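# Stand the box lid and tray in the rack

## Task

Put the box lid and the tray upright in the wooden rack, each in a separate pocket, resting on that pocket's floor and oriented the way the reference image named manual shows. Each part is judged on its own, and nothing may be left toppled.

## Robot and tools

Robot: two seven-joint arms, left_arm and right_arm, each with a two-finger gripper. The left_arm fingers are rigid. The right_arm fingers can fold. A part held in the outer quarter of each pad, near the fingertip, gets the normal squeeze. Held deeper toward the palm, the fingers may wrap and draw it in: narrow parts may slip or not be held, wide ones may be squeezed too hard, and a grip can hold and then release. A fingertip pushed into a surface folds under little force unless fully closed, so a move may pass the surface unnoticed and spoil the next grip.

Frame: scene frame, origin at table-top height midway between the nominal bases, +z up, +x out over the table, left_arm toward +y. Calibrated bases: left_arm (+0.013, +0.443, 0) m, quat_wxyz (+1.000, 0, 0, -0.013); right_arm (-0.010, -0.404, 0) m, quat_wxyz (+1.000, 0, 0, -0.018). Reported hand poses (end_effector_position in metres, end_effector_quat_wxyz) are in this frame and may be off by a few cm. Each gripper's fingers point along its own +z and close along its own y. end_effector_position is the point between the pads when closed; fingertips reach about 33 mm past it at gaps up to 40 mm, only 9 mm when fully open.

execute_actions(actions, cameras): actions is a list of actions; each action is a list of up to 15 rows, one row per 1/30 s step; a short action repeats its last row to fill 15 steps. Every row is one flat list of 18 numbers in [-1, 1] covering both arms: left_arm dx, dy, dz, rx, ry, rz, gripper position, force_limit, speed, then the same nine for right_arm. The six pose numbers are an offset, not a pose: measured from that arm's Hand target at the start of the action, along the Hand target's own axes; 1.0 = 0.6 m or 180 degrees; rx, ry, rz form a single rotation vector. All rows of one action count from the same start; the next action starts from the new Hand target, so repeating an offset moves further. Six zeros re-command the current Hand target. Gripper numbers are absolute commands every row; to leave a gripper unchanged, repeat its last three values (0 is a real command). cameras: list of names, ["all"], or []; images come by default only with an empty actions list.

Gripper values: position +1 = 140 mm open, pads touch near -0.8, -1 closes until blocked. force_limit sets pad force after a slow close (about 14 N at -1, 40 N at 0, 58 N at +1); faster closes squeeze harder. speed: about 30 mm/s at -1, 140 at 0, 250 at +1. force_limit and speed start at +1. After closing with -1, look for object_status 2 (stopped while closing); 0 moving, 1 stopped while opening, 3 reached the command or pads met. To tighten, raise force_limit and switch position between -1 and -0.98; to loosen, reopen and close slowly. position_measured is in counts: 3 open, 75 about 100 mm, 139 about 60 mm, 200 about 20 mm, 230 pads touching.

move(target, speed, blend, blocking, cameras): straight-line paths for both grippers. target is one 18-number row or up to 15 rows, same layout and scaling as above; every row is an offset from the Hand targets at the move's start, not from the previous row. speed: m/s, 0.002 to 2, default 0.25, one value or one per target. blend: corner rounding in m per target, 0 = stop at each. blocking=false returns after about 0.5 s while the move continues. The paths avoid nothing. The result adds a move: line with the ending (done, off_target, moving, held, fault) and limits (paced = clipped, held = steps withheld).

wait(seconds 0 to 10), stop() to brake a running move, zoom_image(camera, region [x0, y0, x1, y1] pixels, at most 504 per side) on the newest image of cam_head_left, cam_head_right, cam_left_wrist or cam_right_wrist (each 896x504), show_instructions() for the reference image, set_collision_behavior(contact_force_n 20, 40 or 85; starts at 20 N), clear_fault(arm) after a reported torque or force fault, finished_scene(scene) with the current scene number to end it.

Controller: each step the commanded pose is clipped to 70 mm and 16 degrees from the measured pose. Hand target in results is the last commanded (clipped) pose, and the gripper may rest short of it; resend the missing distance. To stop pressing into something, command the target back behind the gripper. Large wrist turns can swing the elbow.

Faults stop an arm until clear_fault: contact torque at a joint load limit (waist 20, shoulder 20, upper arm roll 18, elbow 18, forearm roll 12, wrist pitch 12, wrist roll 12 N m), net outside force at the contact limit (held weight counts), a joint leaving its range, or a joint overspeeding. Ranges (rad): waist and upper arm roll +-2.901, shoulder +-1.836, elbow -3.077 to -0.117 (straight -0.467), forearm roll +-2.876, wrist pitch 0.440 to 4.622, wrist roll +-3.051. Holding loads, stretched arms or pushing at unreachable poses heat motors; MOTOR HOT warns, OVER-TEMPERATURE FAULT brakes the arm for 30 s or more.

Result lines: joint positions and velocities ("within noise" when still), joint torques, external joint torques (outside push toward larger joint angle lowers it; includes held weight), flange force along the gripper's x y z, step positions for execute_actions, Tool commands, and the scene number.

Avoid: dropping parts or releasing them while moving, anything leaving the table, knocking things over, hard hits on the wooden rack or holder or the table, squeezing a part hard while it still rests on something, and the two grippers touching or one gripping the other.

Each tool is called after "Emit:" by a JSON object that holds its "fn" and its "kwargs", one argument or row to a line.

Reference images:

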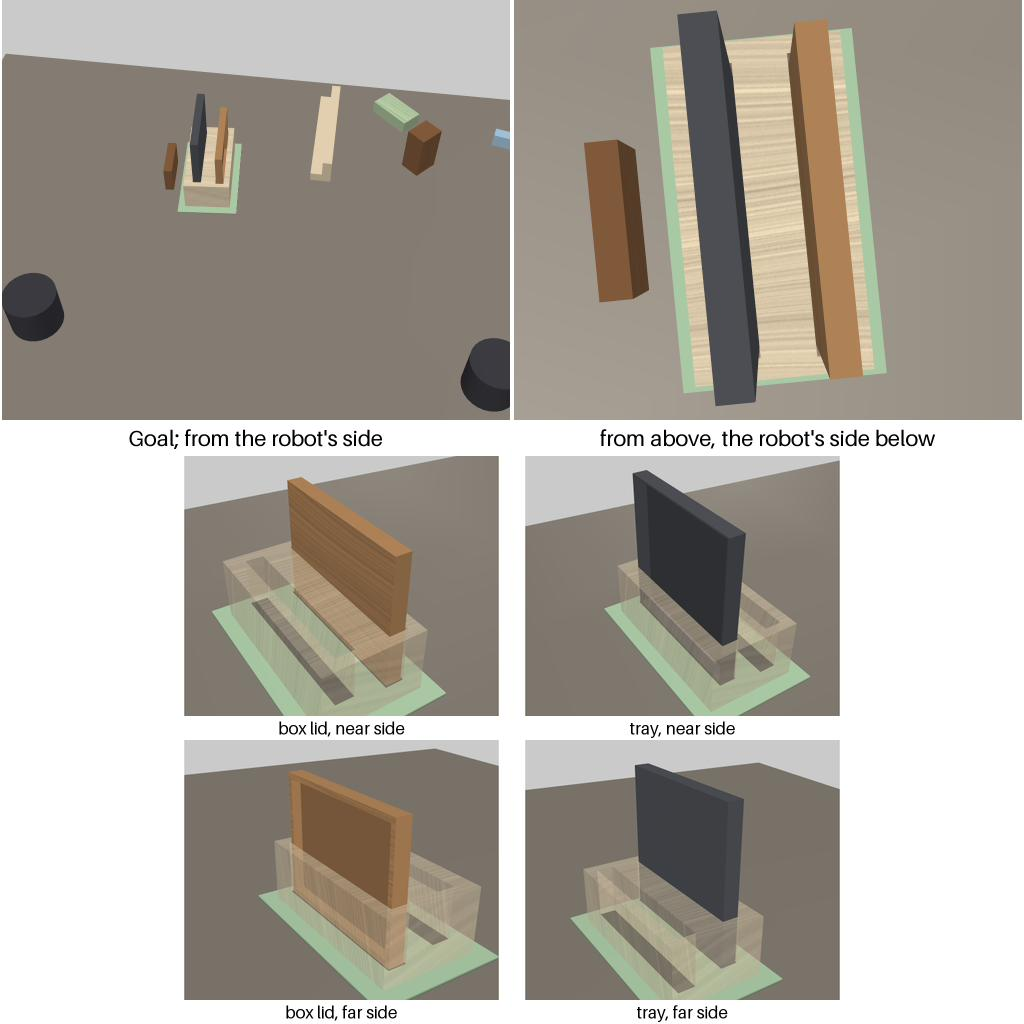

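## Session

Emit:
{"fn": "execute_actions", "kwargs": {
  "actions": []
}}

Scene clock: 0.00 s.
left_arm: end_effector_position=(+0.6328, +0.3942, +0.2564) position_measured=3 object_status=3 end_effector_quat_wxyz=(+0.068, +0.957, -0.279, +0.040) | right_arm: end_effector_position=(+0.2141, +0.1256, +0.1458) position_measured=3 object_status=3 end_effector_quat_wxyz=(-0.183, -0.449, +0.873, +0.052)
Joint positions: left_arm=[0.006 0.161 0.01 -1.784 -0.168 1.979 -0.948] | right_arm=[1.151 0.385 -0.098 -1.733 0.325 1.833 1.509]
Joint velocities: within noise
Joint torques (N m): no reading
External joint torques (N m): no reading
Flange force (N): no reading
Hand target: left_arm +0.6328, +0.3942, +0.2564; +0.068, +0.957, -0.279, +0.040 | right_arm +0.2141, +0.1256, +0.1458; -0.183, -0.449, +0.873, +0.052
Tool commands: left_gripper/position=+1.0 left_gripper/force_limit=+1.0 left_gripper/speed=+1.0 right_gripper/position=+1.0 right_gripper/force_limit=+1.0 right_gripper/speed=+1.0

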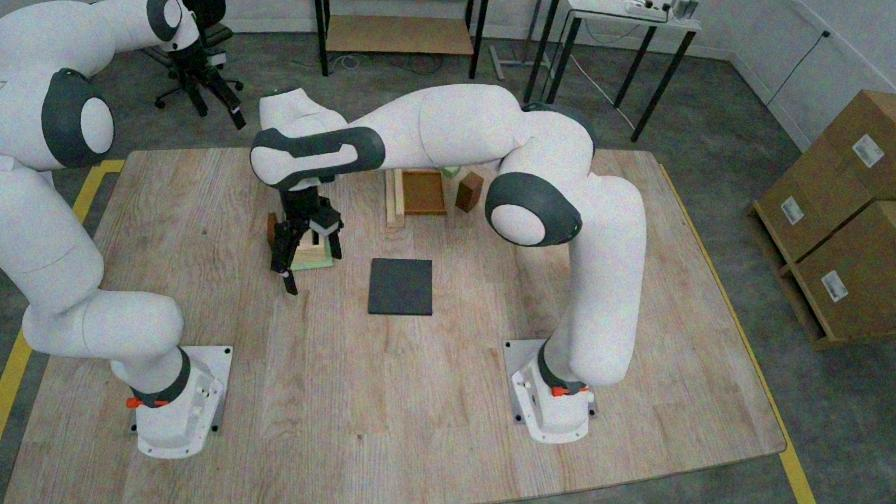

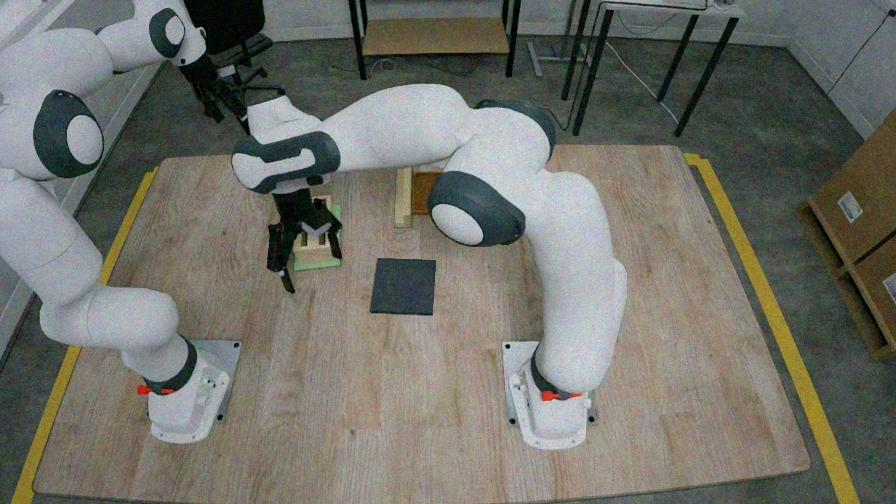

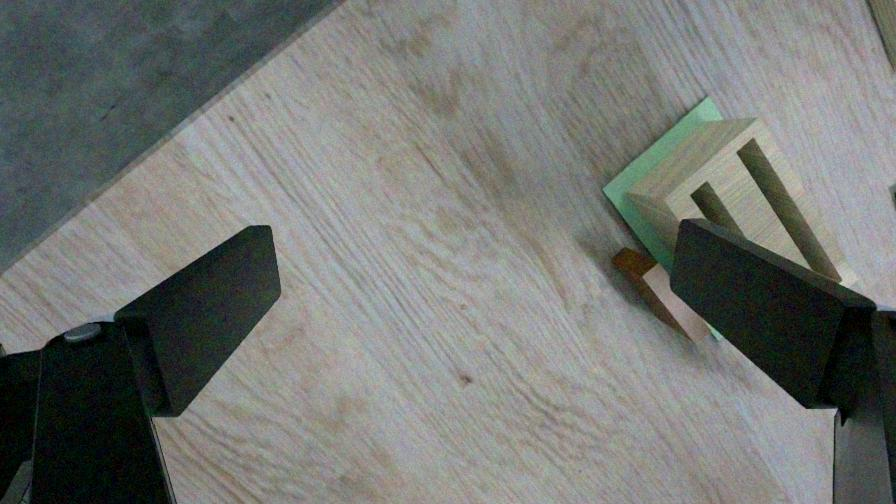

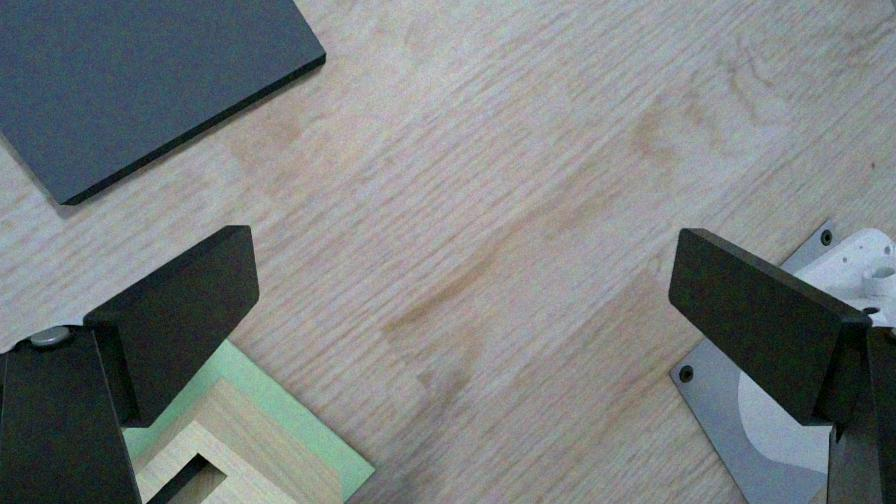

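Emit:
{"fn": "move", "kwargs": {
  "target": [-0.168,0.290,-0.197,0.0132,-0.0509,0.319,1,1,1,0.379,-0.467,-0.509,0.108,-0.0603,-0.195,1,1,1],
  "speed": 0.6,
  "cameras": ["all"]
}}

Scene clock: 64.67 s.
left_arm: end_effector_position=(+0.4507, +0.3191, +0.3810) position_measured=3 object_status=3 end_effector_quat_wxyz=(+0.000, +0.709, -0.705, +0.002) | right_arm: end_effector_position=(+0.4199, -0.1991, +0.4205) position_measured=3 object_status=3 end_effector_quat_wxyz=(-0.003, +0.705, -0.710, -0.001)
Joint positions: left_arm=[-0.209 -0.333 -0.034 -2.011 -0.013 1.683 -0.272] | right_arm=[1.036 -0.284 -0.466 -1.826 -0.122 1.576 0.557]
Joint velocities: left_arm=[0.001 0 0 0.001 0 0.001 0.004] | right_arm=[0 0.001 -0.001 -0.001 0 0 -0.006]
Joint torques (N m): left_arm=[0.28 -20.41 1.78 23.89 1 2.46 0.17] | right_arm=[0.26 -16.57 2.35 23.63 0.43 2.39 -0.36]
External joint torques (N m): left_arm=[0.24 0.22 1.67 -0.73 0.24 -0.16 0.17] | right_arm=[0.34 2.23 -1.42 -0.32 -0.32 -0.16 -0.35]
Flange force (N): left_arm=[-3.0 0.7 1.6] | right_arm=[-2.0 -8.2 -1.0]
Hand target: left_arm +0.4495, +0.3203, +0.3804; +0.000, +0.706, -0.708, +0.000 | right_arm +0.4199, -0.2002, +0.4197; +0.000, +0.707, -0.707, +0.000
Off the commanded pose: left_arm 0.002 m, 1 deg | right_arm 0.001 m, 1 deg.
move: done; limits=paced
camera_calibration:
cam_left_wrist: T_world_to_cam=[[-0.999985, 0.00526728, 0.00129613, 0.456668], [0.00538603, 0.935774, 0.352559, -0.432115], [0.000644141, 0.35256, -0.935789, 0.388621], [0, 0, 0, 1]] pos_world=[0.458739, 0.264944, 0.515421]
cam_right_wrist: T_world_to_cam=[[-0.999662, 0.00497985, 0.0255017, 0.413765], [0.012964, 0.946166, 0.323423, 0.0544324], [-0.0225183, 0.323644, -0.945911, 0.614466], [0, 0, 0, 1]] pos_world=[0.426756, -0.252431, 0.553074]

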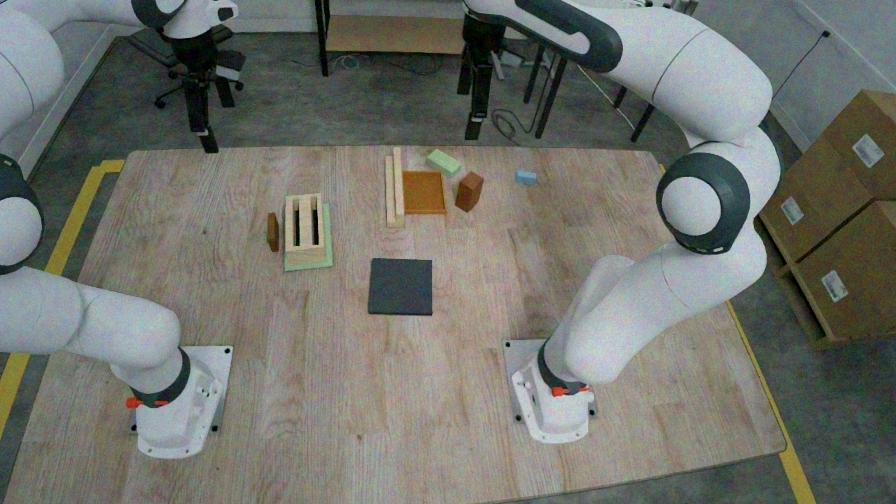

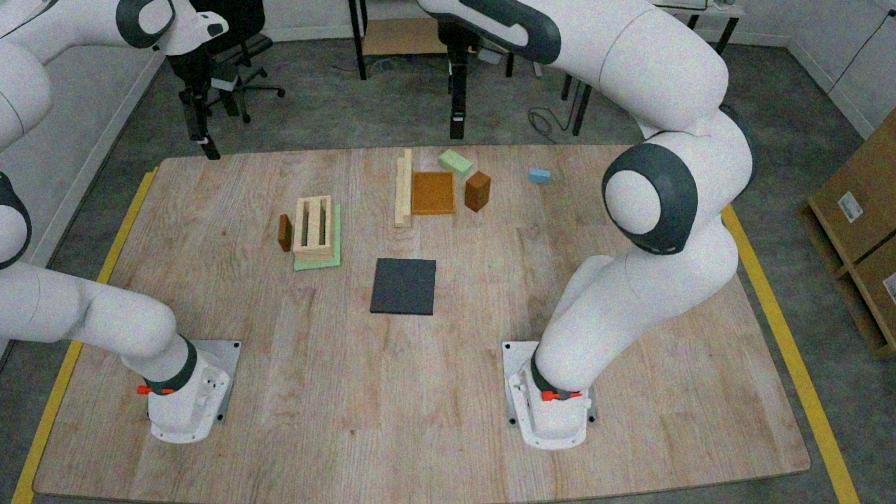

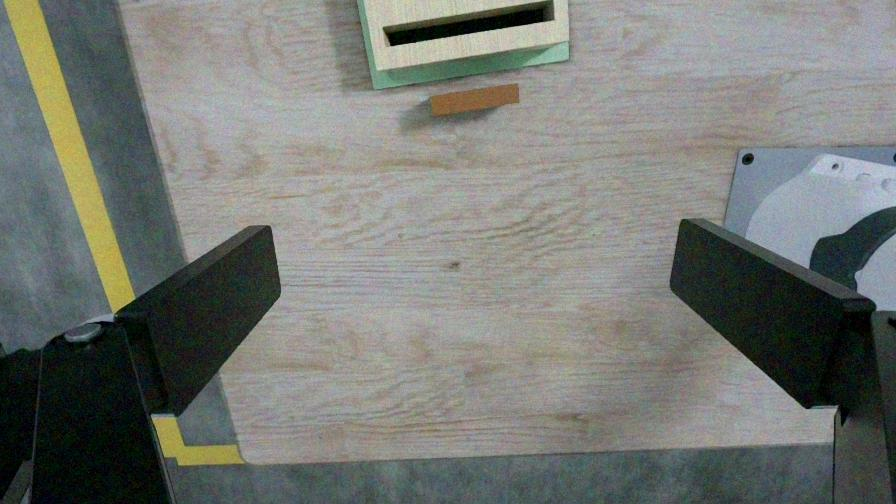

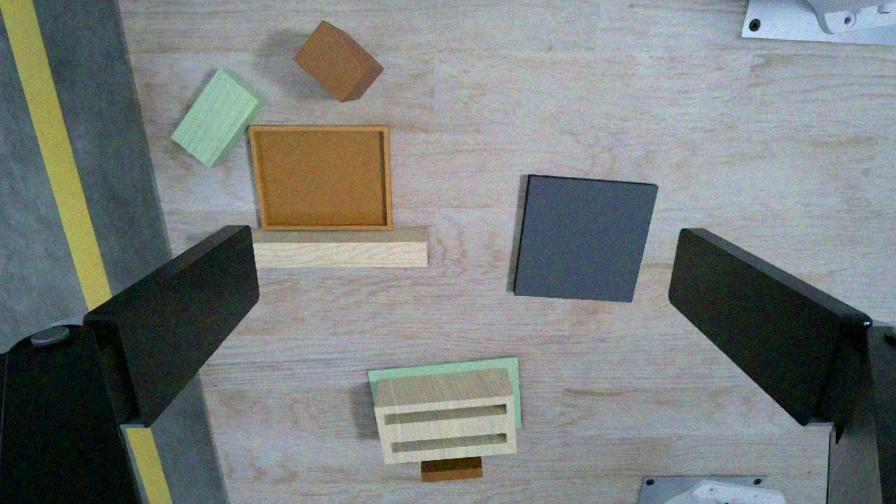

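Emit:
{"fn": "zoom_image", "kwargs": {
  "camera": "cam_head_left",
  "region": [260, 140, 500, 275]
}}

Emit:
{"fn": "zoom_image", "kwargs": {
  "camera": "cam_right_wrist",
  "region": [160, 10, 440, 280]
}}

Emit:
{"fn": "zoom_image", "kwargs": {
  "camera": "cam_right_wrist",
  "region": [350, 330, 550, 500]
}}

Emit:
{"fn": "zoom_image", "kwargs": {
  "camera": "cam_head_right",
  "region": [260, 180, 460, 330]
}}

Scaled by 2.100 from the camera's 896x504 image, which has a finer 1280x720 frame.

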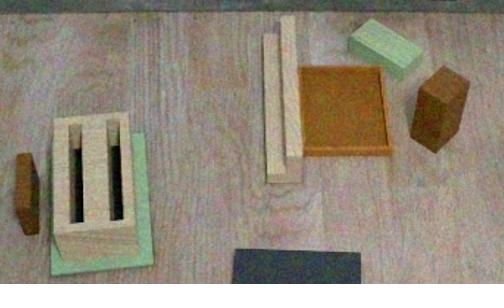

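Scaled by 1.800 from the camera's 896x504 image, which has a finer 1280x720 frame.

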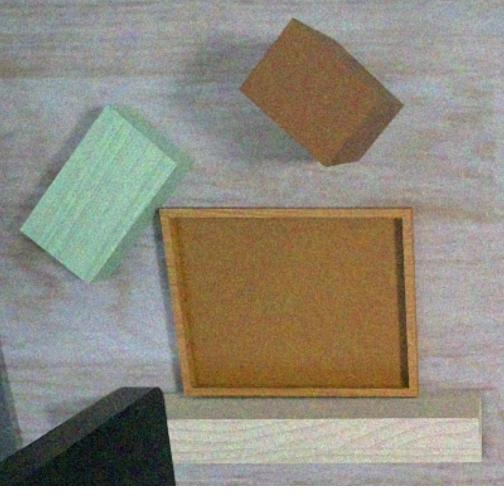

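Scaled by 2.520 from the camera's 896x504 image, which has a finer 1280x720 frame.

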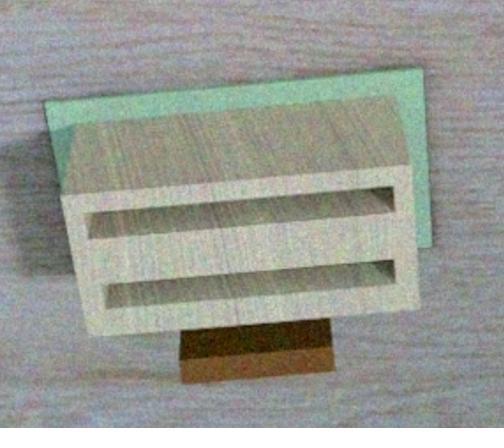

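Scaled by 2.520 from the camera's 896x504 image, which has a finer 1280x720 frame.

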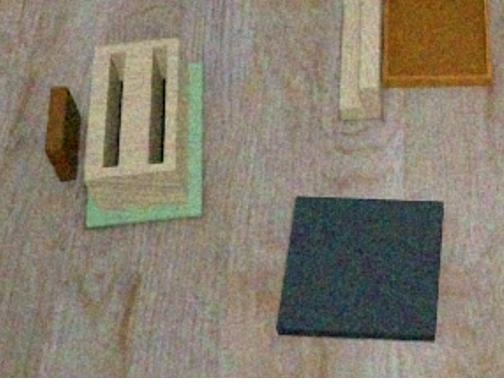

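Emit:
{"fn": "move", "kwargs": {
  "target": [0,0,0,0,0,0,-1,-1,0.5,-0.0867,-0.142,0.5,0,0,-0.5,-1,-1,0.5],
  "speed": 0.5,
  "cameras": ["all"]
}}

Emit:
{"fn": "zoom_image", "kwargs": {
  "camera": "cam_head_left",
  "region": [340, 100, 500, 240]
}}

Emit:
{"fn": "zoom_image", "kwargs": {
  "camera": "cam_head_right",
  "region": [340, 100, 500, 240]
}}

Scene clock: 166.30 s.
left_arm: end_effector_position=(+0.4507, +0.3191, +0.3810) position_measured=234 object_status=3 end_effector_quat_wxyz=(+0.000, +0.709, -0.705, +0.002) | right_arm: end_effector_position=(+0.5061, -0.1481, +0.1208) position_measured=235 object_status=3 end_effector_quat_wxyz=(+0.000, +1.000, -0.003, +0.002)
Joint positions: left_arm=[-0.209 -0.333 -0.034 -2.011 -0.013 1.683 -0.271] | right_arm=[0.901 0.212 -0.417 -2.086 0.111 2.282 -1.181]
Joint velocities: left_arm=[within noise] | right_arm=[0.001 0.001 0 0 -0.002 0 -0.007]
Joint torques (N m): left_arm=[0.48 -20.43 1.62 24.02 0.97 2.47 0.12] | right_arm=[-1.04 -32.87 -3.7 22.83 0.89 2.55 -0.32]
External joint torques (N m): left_arm=[0.46 0.23 1.53 -0.62 0.21 -0.16 0.12] | right_arm=[-0.85 2.39 -0.94 0.01 0.25 -0.12 -0.32]
Flange force (N): left_arm=[-2.8 0.5 1.3] | right_arm=[8.1 -1.5 3.9]
Hand target: left_arm +0.4495, +0.3203, +0.3804; +0.000, +0.706, -0.708, +0.000 | right_arm +0.5051, -0.1481, +0.1197; +0.000, +1.000, +0.000, +0.000
Off the commanded pose: left_arm 0.002 m, 1 deg | right_arm 0.002 m, 0 deg.
move: done; limits=paced
camera_calibration:
cam_left_wrist: T_world_to_cam=[[-0.999979, 0.00640444, 0.0013845, 0.456217], [0.00648131, 0.935764, 0.352568, -0.432619], [0.000962433, 0.352569, -0.935785, 0.388471], [0, 0, 0, 1]] pos_world=[0.458637, 0.264944, 0.515421]
cam_right_wrist: T_world_to_cam=[[-0.00362369, -0.999635, 0.0267905, -0.145674], [-0.949555, 0.0118407, 0.313377, 0.452006], [-0.31358, -0.0243035, -0.949251, 0.412544], [0, 0, 0, 1]] pos_world=[0.558042, -0.140947, 0.253862]

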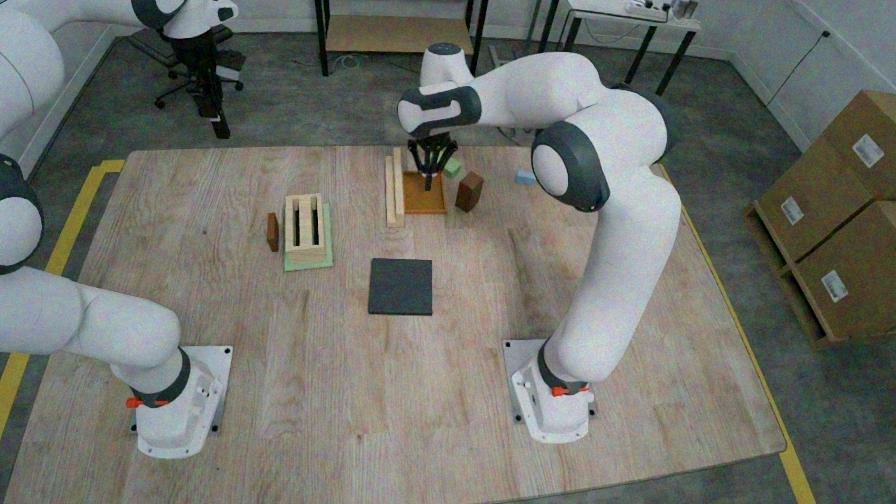

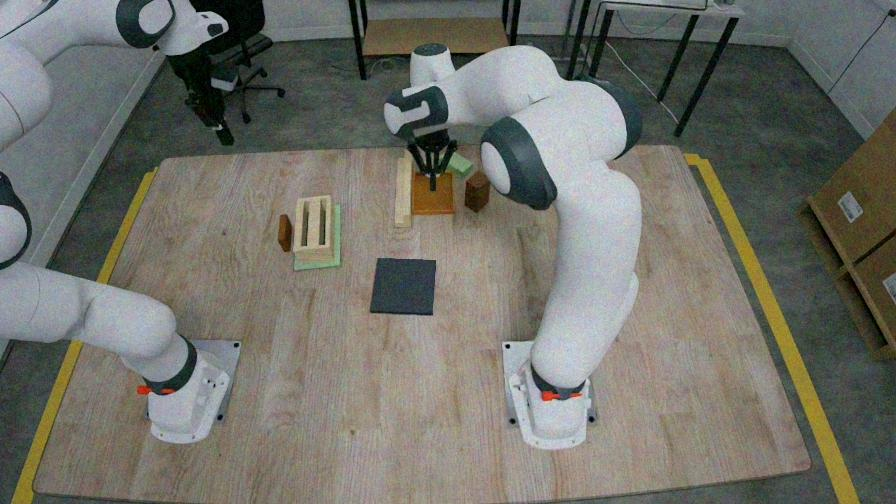

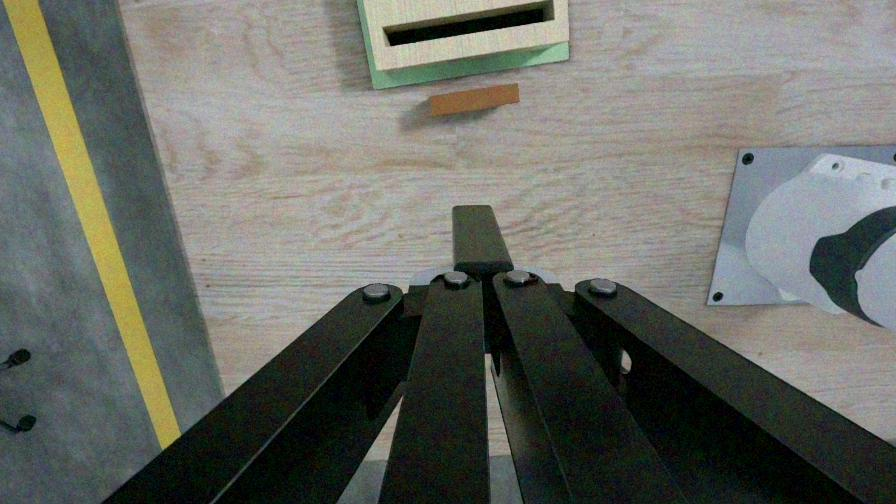

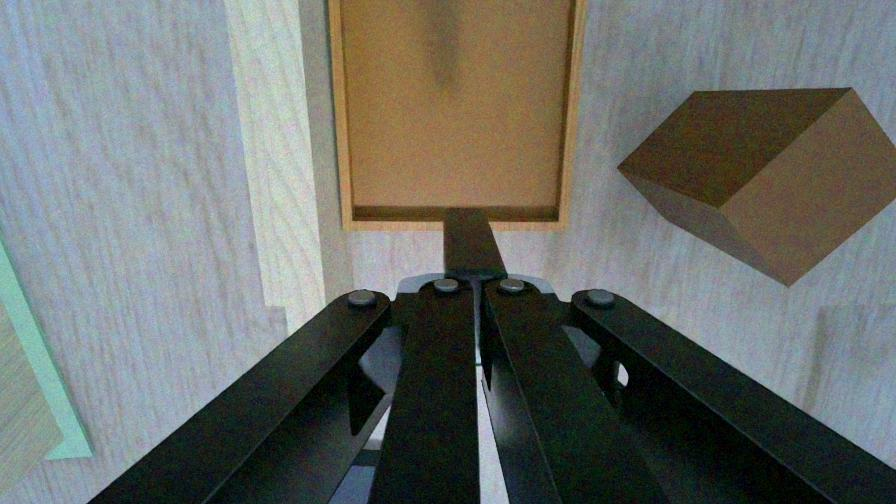

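Scaled by 3.150 from the camera's 896x504 image, which has a finer 1280x720 frame.

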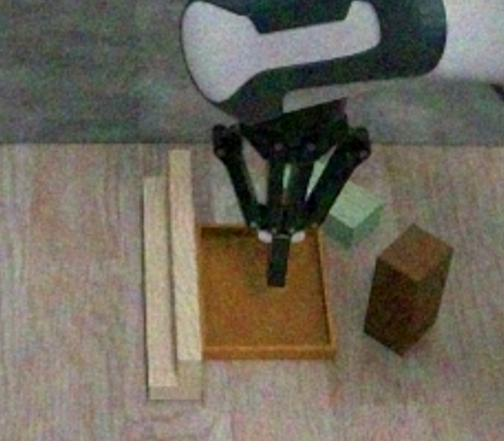

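Scaled by 3.150 from the camera's 896x504 image, which has a finer 1280x720 frame.

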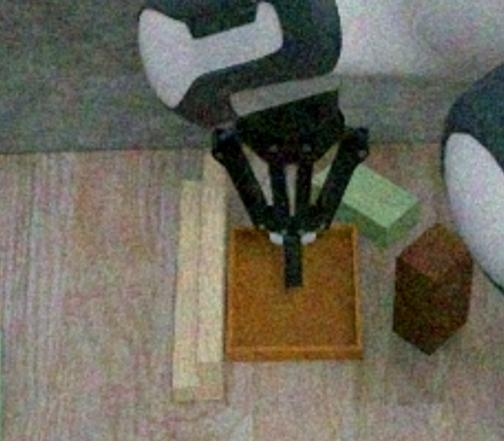

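Emit:
{"fn": "move", "kwargs": {
  "target": [
    [0,0,0,0,0,0,-1,-1,0.5,0.025,0,0.1,0,0,0,-1,-1,0.5],
    [0,0,0,0,0,0,-1,-1,0.5,0.025,0,0.13,0,0,0,-1,-1,0.5]
  ],
  "speed": [0.2,0.06],
  "cameras": ["cam_right_wrist","cam_head_left"]
}}

Emit:
{"fn": "zoom_image", "kwargs": {
  "camera": "cam_head_left",
  "region": [380, 140, 480, 230]
}}

Scene clock: 185.57 s.
left_arm: end_effector_position=(+0.4507, +0.3191, +0.3810) position_measured=234 object_status=3 end_effector_quat_wxyz=(+0.000, +0.709, -0.705, +0.002) | right_arm: end_effector_position=(+0.5195, -0.1486, +0.0423) position_measured=235 object_status=3 end_effector_quat_wxyz=(+0.001, +1.000, -0.002, -0.001)
Joint positions: left_arm=[-0.209 -0.333 -0.034 -2.011 -0.013 1.683 -0.271] | right_arm=[0.84 0.385 -0.362 -2.071 0.201 2.421 -1.252]
Joint velocities: left_arm=[within noise] | right_arm=[-0.001 0.001 0.001 -0.001 -0.001 0.004 -0.003]
Joint torques (N m): left_arm=[0.41 -20.49 1.57 23.98 0.94 2.46 0.19] | right_arm=[-1.06 -37.54 -5.35 20.65 0.83 2.97 -0.21]
External joint torques (N m): left_arm=[0.46 0.06 1.55 -0.57 0.19 -0.15 0.19] | right_arm=[-1.04 2.04 -1.26 -0.49 0.27 0.31 -0.21]
Flange force (N): left_arm=[-3.0 0.8 1.2] | right_arm=[3.9 0.7 4.7]
Hand target: left_arm +0.4495, +0.3203, +0.3804; +0.000, +0.706, -0.708, +0.000 | right_arm +0.5200, -0.1481, +0.0417; +0.000, +1.000, +0.000, +0.000
Off the commanded pose: left_arm 0.002 m, 1 deg | right_arm 0.001 m, 0 deg.
move: done
camera_calibration:
cam_right_wrist: T_world_to_cam=[[-0.00230286, -0.999563, 0.0294811, -0.144832], [-0.947556, 0.0116028, 0.319379, 0.487949], [-0.319582, -0.0271995, -0.947168, 0.344864], [0, 0, 0, 1]] pos_world=[0.572238, -0.14105, 0.175073]
Images, in order (width x height): cam_head_left 896x504, cam_right_wrist 896x504.

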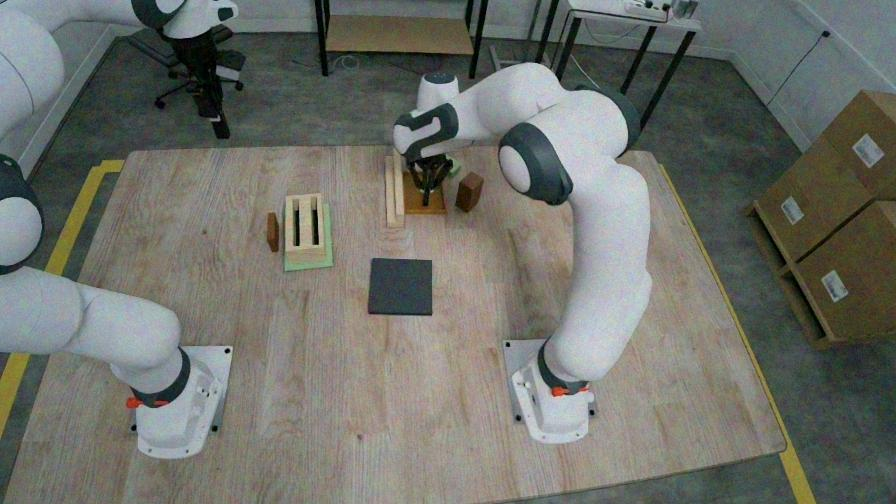

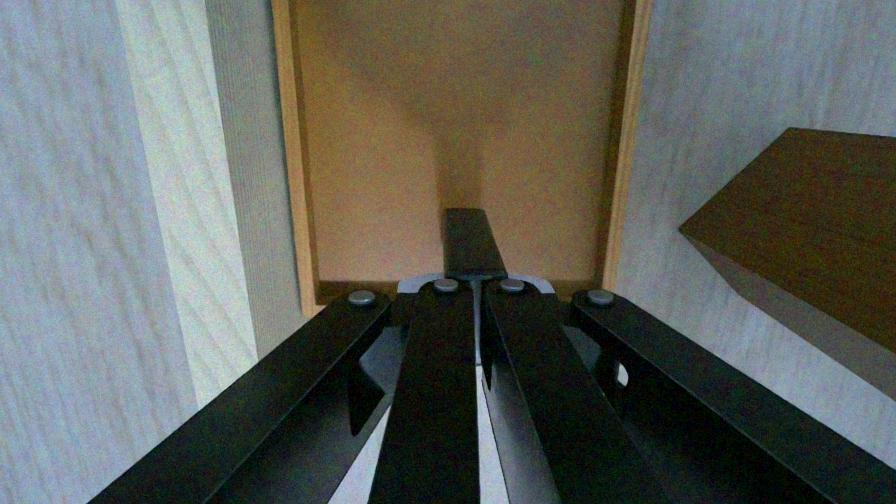

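Scaled by 5.040 from the camera's 896x504 image, which has a finer 1280x720 frame.

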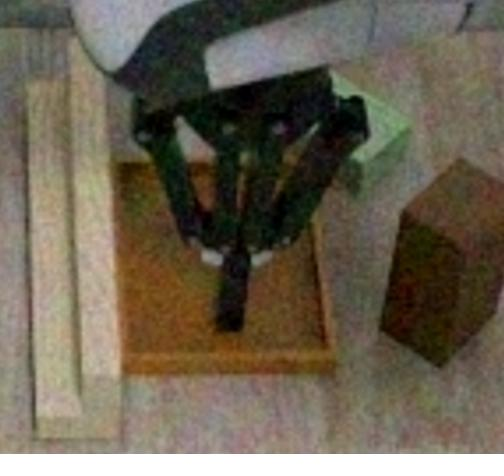

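Emit:
{"fn": "move", "kwargs": {
  "target": [0,0,0,0,0,0,-1,-1,0.5,0,0,0.015,0,0,0,-1,-1,0.5],
  "speed": 0.03
}}

Scene clock: 190.60 s.
left_arm: end_effector_position=(+0.4507, +0.3191, +0.3810) position_measured=234 object_status=3 end_effector_quat_wxyz=(+0.000, +0.709, -0.705, +0.002) | right_arm: end_effector_position=(+0.5200, -0.1482, +0.0341) position_measured=235 object_status=3 end_effector_quat_wxyz=(+0.001, +1.000, -0.002, +0.000)
Joint positions: left_arm=[-0.209 -0.333 -0.034 -2.011 -0.013 1.683 -0.271] | right_arm=[0.831 0.401 -0.351 -2.071 0.208 2.439 -1.257]
Joint velocities: left_arm=[within noise] | right_arm=[-0.003 0 0 0.001 0.001 0.004 0]
Joint torques (N m): left_arm=[0.38 -20.43 1.72 24.05 0.93 2.43 0.18] | right_arm=[-0.97 -37.52 -5.3 20.23 0.81 2.93 -0.25]
External joint torques (N m): left_arm=[0.37 0.24 1.64 -0.6 0.18 -0.19 0.18] | right_arm=[-0.93 2.44 -1.15 -0.73 0.26 0.26 -0.25]
Flange force (N): left_arm=[-2.9 0.3 1.1] | right_arm=[3.9 0.7 5.5]
Hand target: left_arm +0.4495, +0.3203, +0.3804; +0.000, +0.706, -0.708, +0.000 | right_arm +0.5200, -0.1481, +0.0327; +0.000, +1.000, +0.000, +0.000
Off the commanded pose: left_arm 0.002 m, 1 deg | right_arm 0.001 m, 0 deg.
move: done

Emit:
{"fn": "move", "kwargs": {
  "target": [
    [0,0,0,0,0,0,-1,-1,0.5,-0.035,0,0,0,0,0,-1,-1,0.5],
    [0,0,0,0,0,0,-1,-1,0.5,-0.283,0.033,0,0,0,0,-1,-1,0.5]
  ],
  "speed": [0.06,0.12],
  "blend": [0.005,0],
  "cameras": ["cam_right_wrist","cam_head_left"]
}}

Emit:
{"fn": "zoom_image", "kwargs": {
  "camera": "cam_head_left",
  "region": [340, 150, 500, 330]
}}

Scene clock: 206.37 s.
left_arm: end_effector_position=(+0.4507, +0.3191, +0.3810) position_measured=234 object_status=3 end_effector_quat_wxyz=(+0.000, +0.709, -0.705, +0.002) | right_arm: end_effector_position=(+0.3530, -0.1666, +0.0347) position_measured=235 object_status=3 end_effector_quat_wxyz=(-0.003, +1.000, +0.002, +0.002)
Joint positions: left_arm=[-0.209 -0.333 -0.034 -2.011 -0.013 1.683 -0.271] | right_arm=[1.007 0.01 -0.392 -2.625 0.013 2.639 -1.006]
Joint velocities: left_arm=[within noise] | right_arm=[0 0.001 0 0 -0.001 0 0.006]
Joint torques (N m): left_arm=[0.39 -20.52 1.73 24.06 0.94 2.46 0.16] | right_arm=[0.07 -22 -1.34 15.67 0.07 2.56 0.24]
External joint torques (N m): left_arm=[0.42 0.05 1.69 -0.56 0.19 -0.16 0.16] | right_arm=[0.05 2.95 -1.26 -2.86 -0.33 -0.14 0.25]
Flange force (N): left_arm=[-3.1 0.8 1.1] | right_arm=[-1.8 2.1 7.4]
Hand target: left_arm +0.4495, +0.3203, +0.3804; +0.000, +0.706, -0.708, +0.000 | right_arm +0.3502, -0.1679, +0.0327; +0.000, +1.000, +0.000, +0.000
Off the commanded pose: left_arm 0.002 m, 1 deg | right_arm 0.004 m, 0 deg.
move: off_target (right_arm)
camera_calibration:
cam_right_wrist: T_world_to_cam=[[0.00537771, -0.999734, 0.0224227, -0.165452], [-0.949116, 0.00195784, 0.314921, 0.331923], [-0.314881, -0.0229753, -0.948853, 0.283056], [0, 0, 0, 1]] pos_world=[0.405052, -0.159554, 0.167759]
Images, in order (width x height): cam_head_left 896x504, cam_right_wrist 896x504.

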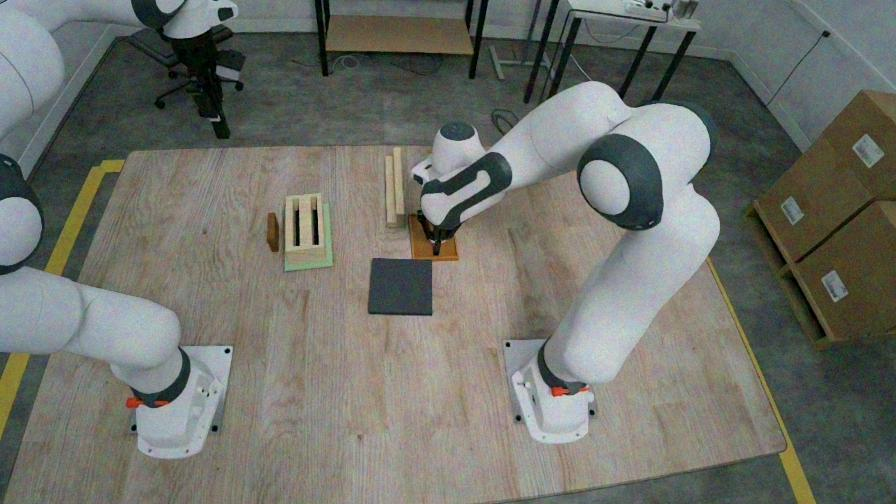

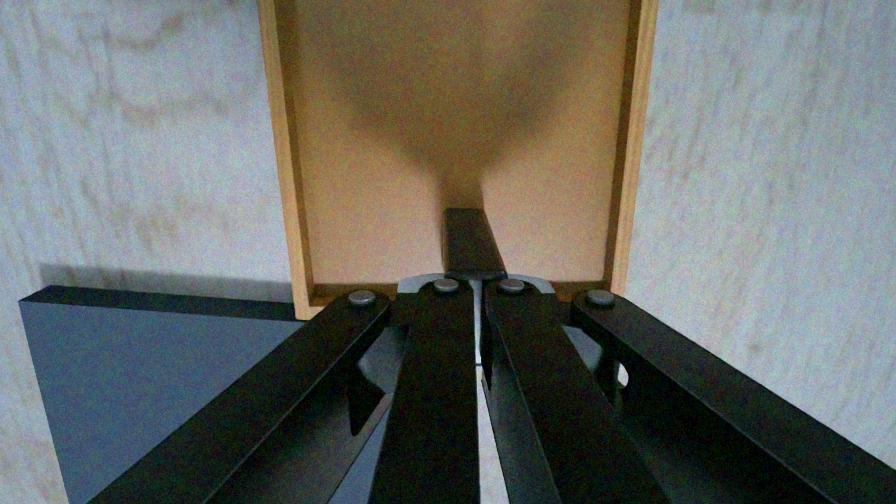

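Scaled by 2.800 from the camera's 896x504 image, which has a finer 1280x720 frame.

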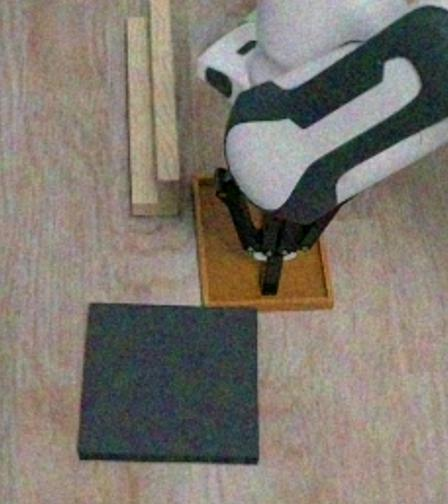

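Emit:
{"fn": "move", "kwargs": {
  "target": [
    [0,0,0,0,0,0,-1,-1,0.5,0,0,-0.1,0,0,0,-0.2,-1,0.5],
    [0,0,0,0,0,0,-1,-1,0.5,0.1033,-0.0967,-0.1,0,0,0,-0.2,-1,0.5],
    [0,0,0,0,0,0,-1,-1,0.5,0.1033,-0.0967,-0.03,0,0,0,-0.2,-1,0.5]
  ],
  "speed": [0.2,0.25,0.1],
  "blend": [0.02,0.01,0],
  "cameras": ["cam_right_wrist","cam_head_left"]
}}

Emit:
{"fn": "zoom_image", "kwargs": {
  "camera": "cam_head_left",
  "region": [340, 150, 500, 330]
}}

Scene clock: 217.93 s.
left_arm: end_effector_position=(+0.4507, +0.3191, +0.3810) position_measured=234 object_status=3 end_effector_quat_wxyz=(+0.000, +0.709, -0.705, +0.002) | right_arm: end_effector_position=(+0.4116, -0.1105, +0.0512) position_measured=154 object_status=3 end_effector_quat_wxyz=(+0.001, +1.000, -0.002, -0.001)
Joint positions: left_arm=[-0.209 -0.333 -0.034 -2.011 -0.013 1.683 -0.271] | right_arm=[1.005 0.176 -0.355 -2.344 0.101 2.505 -1.029]
Joint velocities: left_arm=[within noise] | right_arm=[-0.002 0 0.002 0.001 -0.001 0.003 -0.006]
Joint torques (N m): left_arm=[0.38 -20.47 1.65 24.02 0.94 2.44 0.2] | right_arm=[-1.05 -30.27 -2.82 19.9 0.79 2.97 -0.19]
External joint torques (N m): left_arm=[0.36 0.2 1.56 -0.61 0.19 -0.18 0.2] | right_arm=[-0.97 1.99 -1.04 -0.31 0.29 0.32 -0.19]
Flange force (N): left_arm=[-2.9 0.5 1.2] | right_arm=[4.8 -0.4 5.7]
Hand target: left_arm +0.4495, +0.3203, +0.3804; +0.000, +0.706, -0.708, +0.000 | right_arm +0.4122, -0.1099, +0.0507; +0.000, +1.000, +0.000, +0.000
Off the commanded pose: left_arm 0.002 m, 1 deg | right_arm 0.001 m, 0 deg.
move: done
camera_calibration:
cam_right_wrist: T_world_to_cam=[[-0.00272418, -0.999561, 0.0295186, -0.107067], [-0.947684, 0.0120029, 0.318983, 0.382629], [-0.319197, -0.0271053, -0.947301, 0.319608], [0, 0, 0, 1]] pos_world=[0.464338, -0.10295, 0.183873]
Images, in order (width x height): cam_head_left 896x504, cam_right_wrist 896x504.

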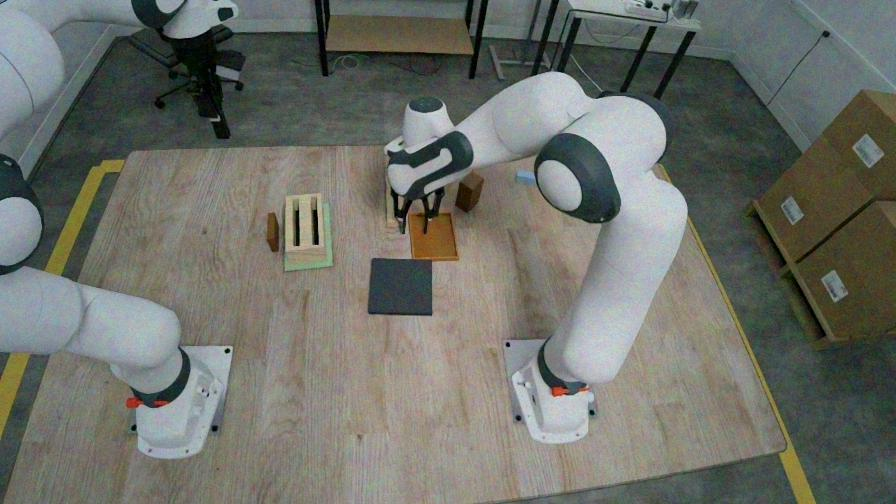

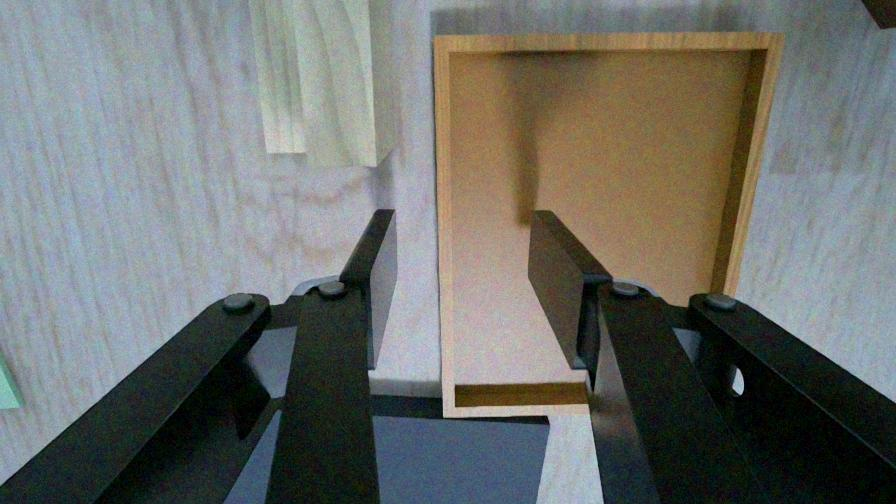

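Scaled by 2.800 from the camera's 896x504 image, which has a finer 1280x720 frame.

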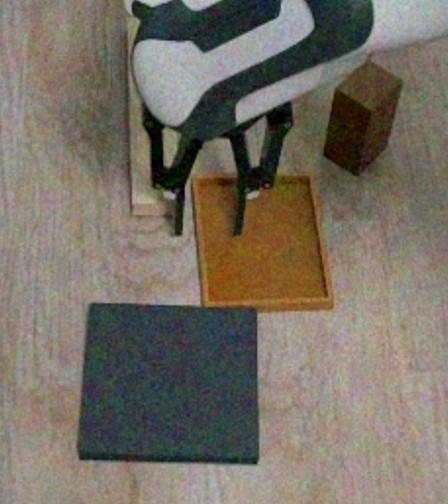

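Emit:
{"fn": "move", "kwargs": {
  "target": [
    [0,0,0,0,0,0,-1,-1,0.5,-0.005,-0.0067,0.0237,0,0,0,-0.2,0,-1],
    [0,0,0,0,0,0,-1,-1,0.5,-0.005,-0.0067,0.0237,0,0,0,-1,0,-1],
    [0,0,0,0,0,0,-1,-1,0.5,-0.005,-0.0067,-0.12,0,0,0,-1,0,-1]
  ],
  "speed": [0.06,0.1,0.08],
  "cameras": ["cam_right_wrist","cam_head_left"]
}}

Scene clock: 239.53 s.
left_arm: end_effector_position=(+0.4507, +0.3191, +0.3810) position_measured=234 object_status=3 end_effector_quat_wxyz=(+0.000, +0.709, -0.705, +0.002) | right_arm: end_effector_position=(+0.4093, -0.1057, +0.1215) position_measured=225 object_status=2 end_effector_quat_wxyz=(-0.001, +1.000, +0.002, +0.000)
Joint positions: left_arm=[-0.209 -0.333 -0.034 -2.011 -0.013 1.683 -0.271] | right_arm=[1.017 0.033 -0.363 -2.304 0.019 2.336 -0.972]
Joint velocities: left_arm=[within noise] | right_arm=[0 -0.001 0.001 -0.001 0 -0.004 0.006]
Joint torques (N m): left_arm=[0.4 -20.45 1.49 23.94 0.94 2.46 0.18] | right_arm=[-0.3 -28.37 -1.73 22.32 0.24 2.64 0.3]
External joint torques (N m): left_arm=[0.37 0.09 1.39 -0.61 0.19 -0.16 0.18] | right_arm=[-0.25 1.42 -1.35 -0.16 -0.36 -0.04 0.3]
Flange force (N): left_arm=[-2.8 0.9 1.3] | right_arm=[2.8 -0.8 2.0]
Hand target: left_arm +0.4495, +0.3203, +0.3804; +0.000, +0.706, -0.708, +0.000 | right_arm +0.4092, -0.1059, +0.1227; +0.000, +1.000, +0.000, +0.000
Off the commanded pose: left_arm 0.002 m, 1 deg | right_arm 0.001 m, 0 deg.
move: done
camera_calibration:
cam_right_wrist: T_world_to_cam=[[0.00693476, -0.999646, 0.0257007, -0.107864], [-0.947965, 0.00160903, 0.318371, 0.356993], [-0.3183, -0.0265712, -0.947618, 0.385442], [0, 0, 0, 1]] pos_world=[0.461851, -0.0981589, 0.254367]
Images, in order (width x height): cam_head_left 896x504, cam_right_wrist 896x504.

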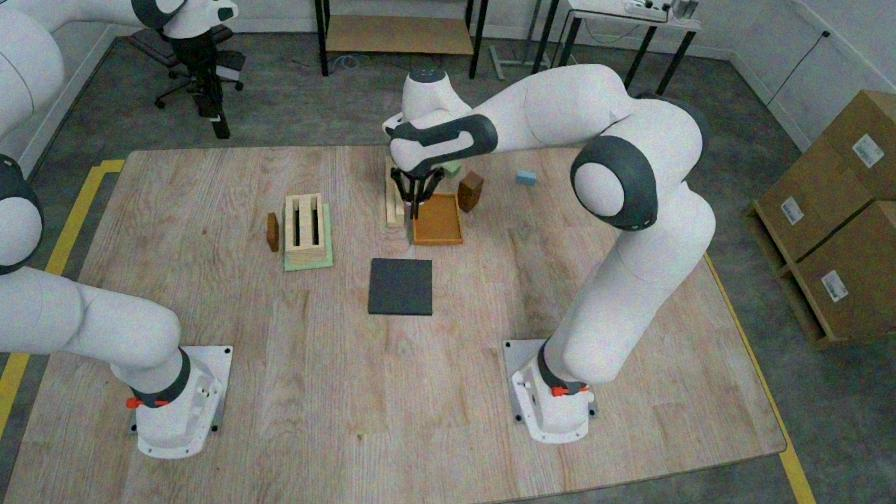

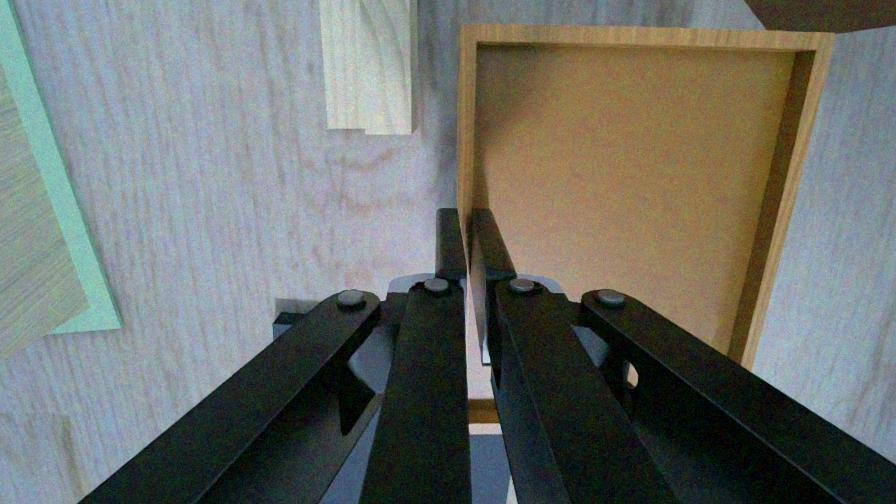

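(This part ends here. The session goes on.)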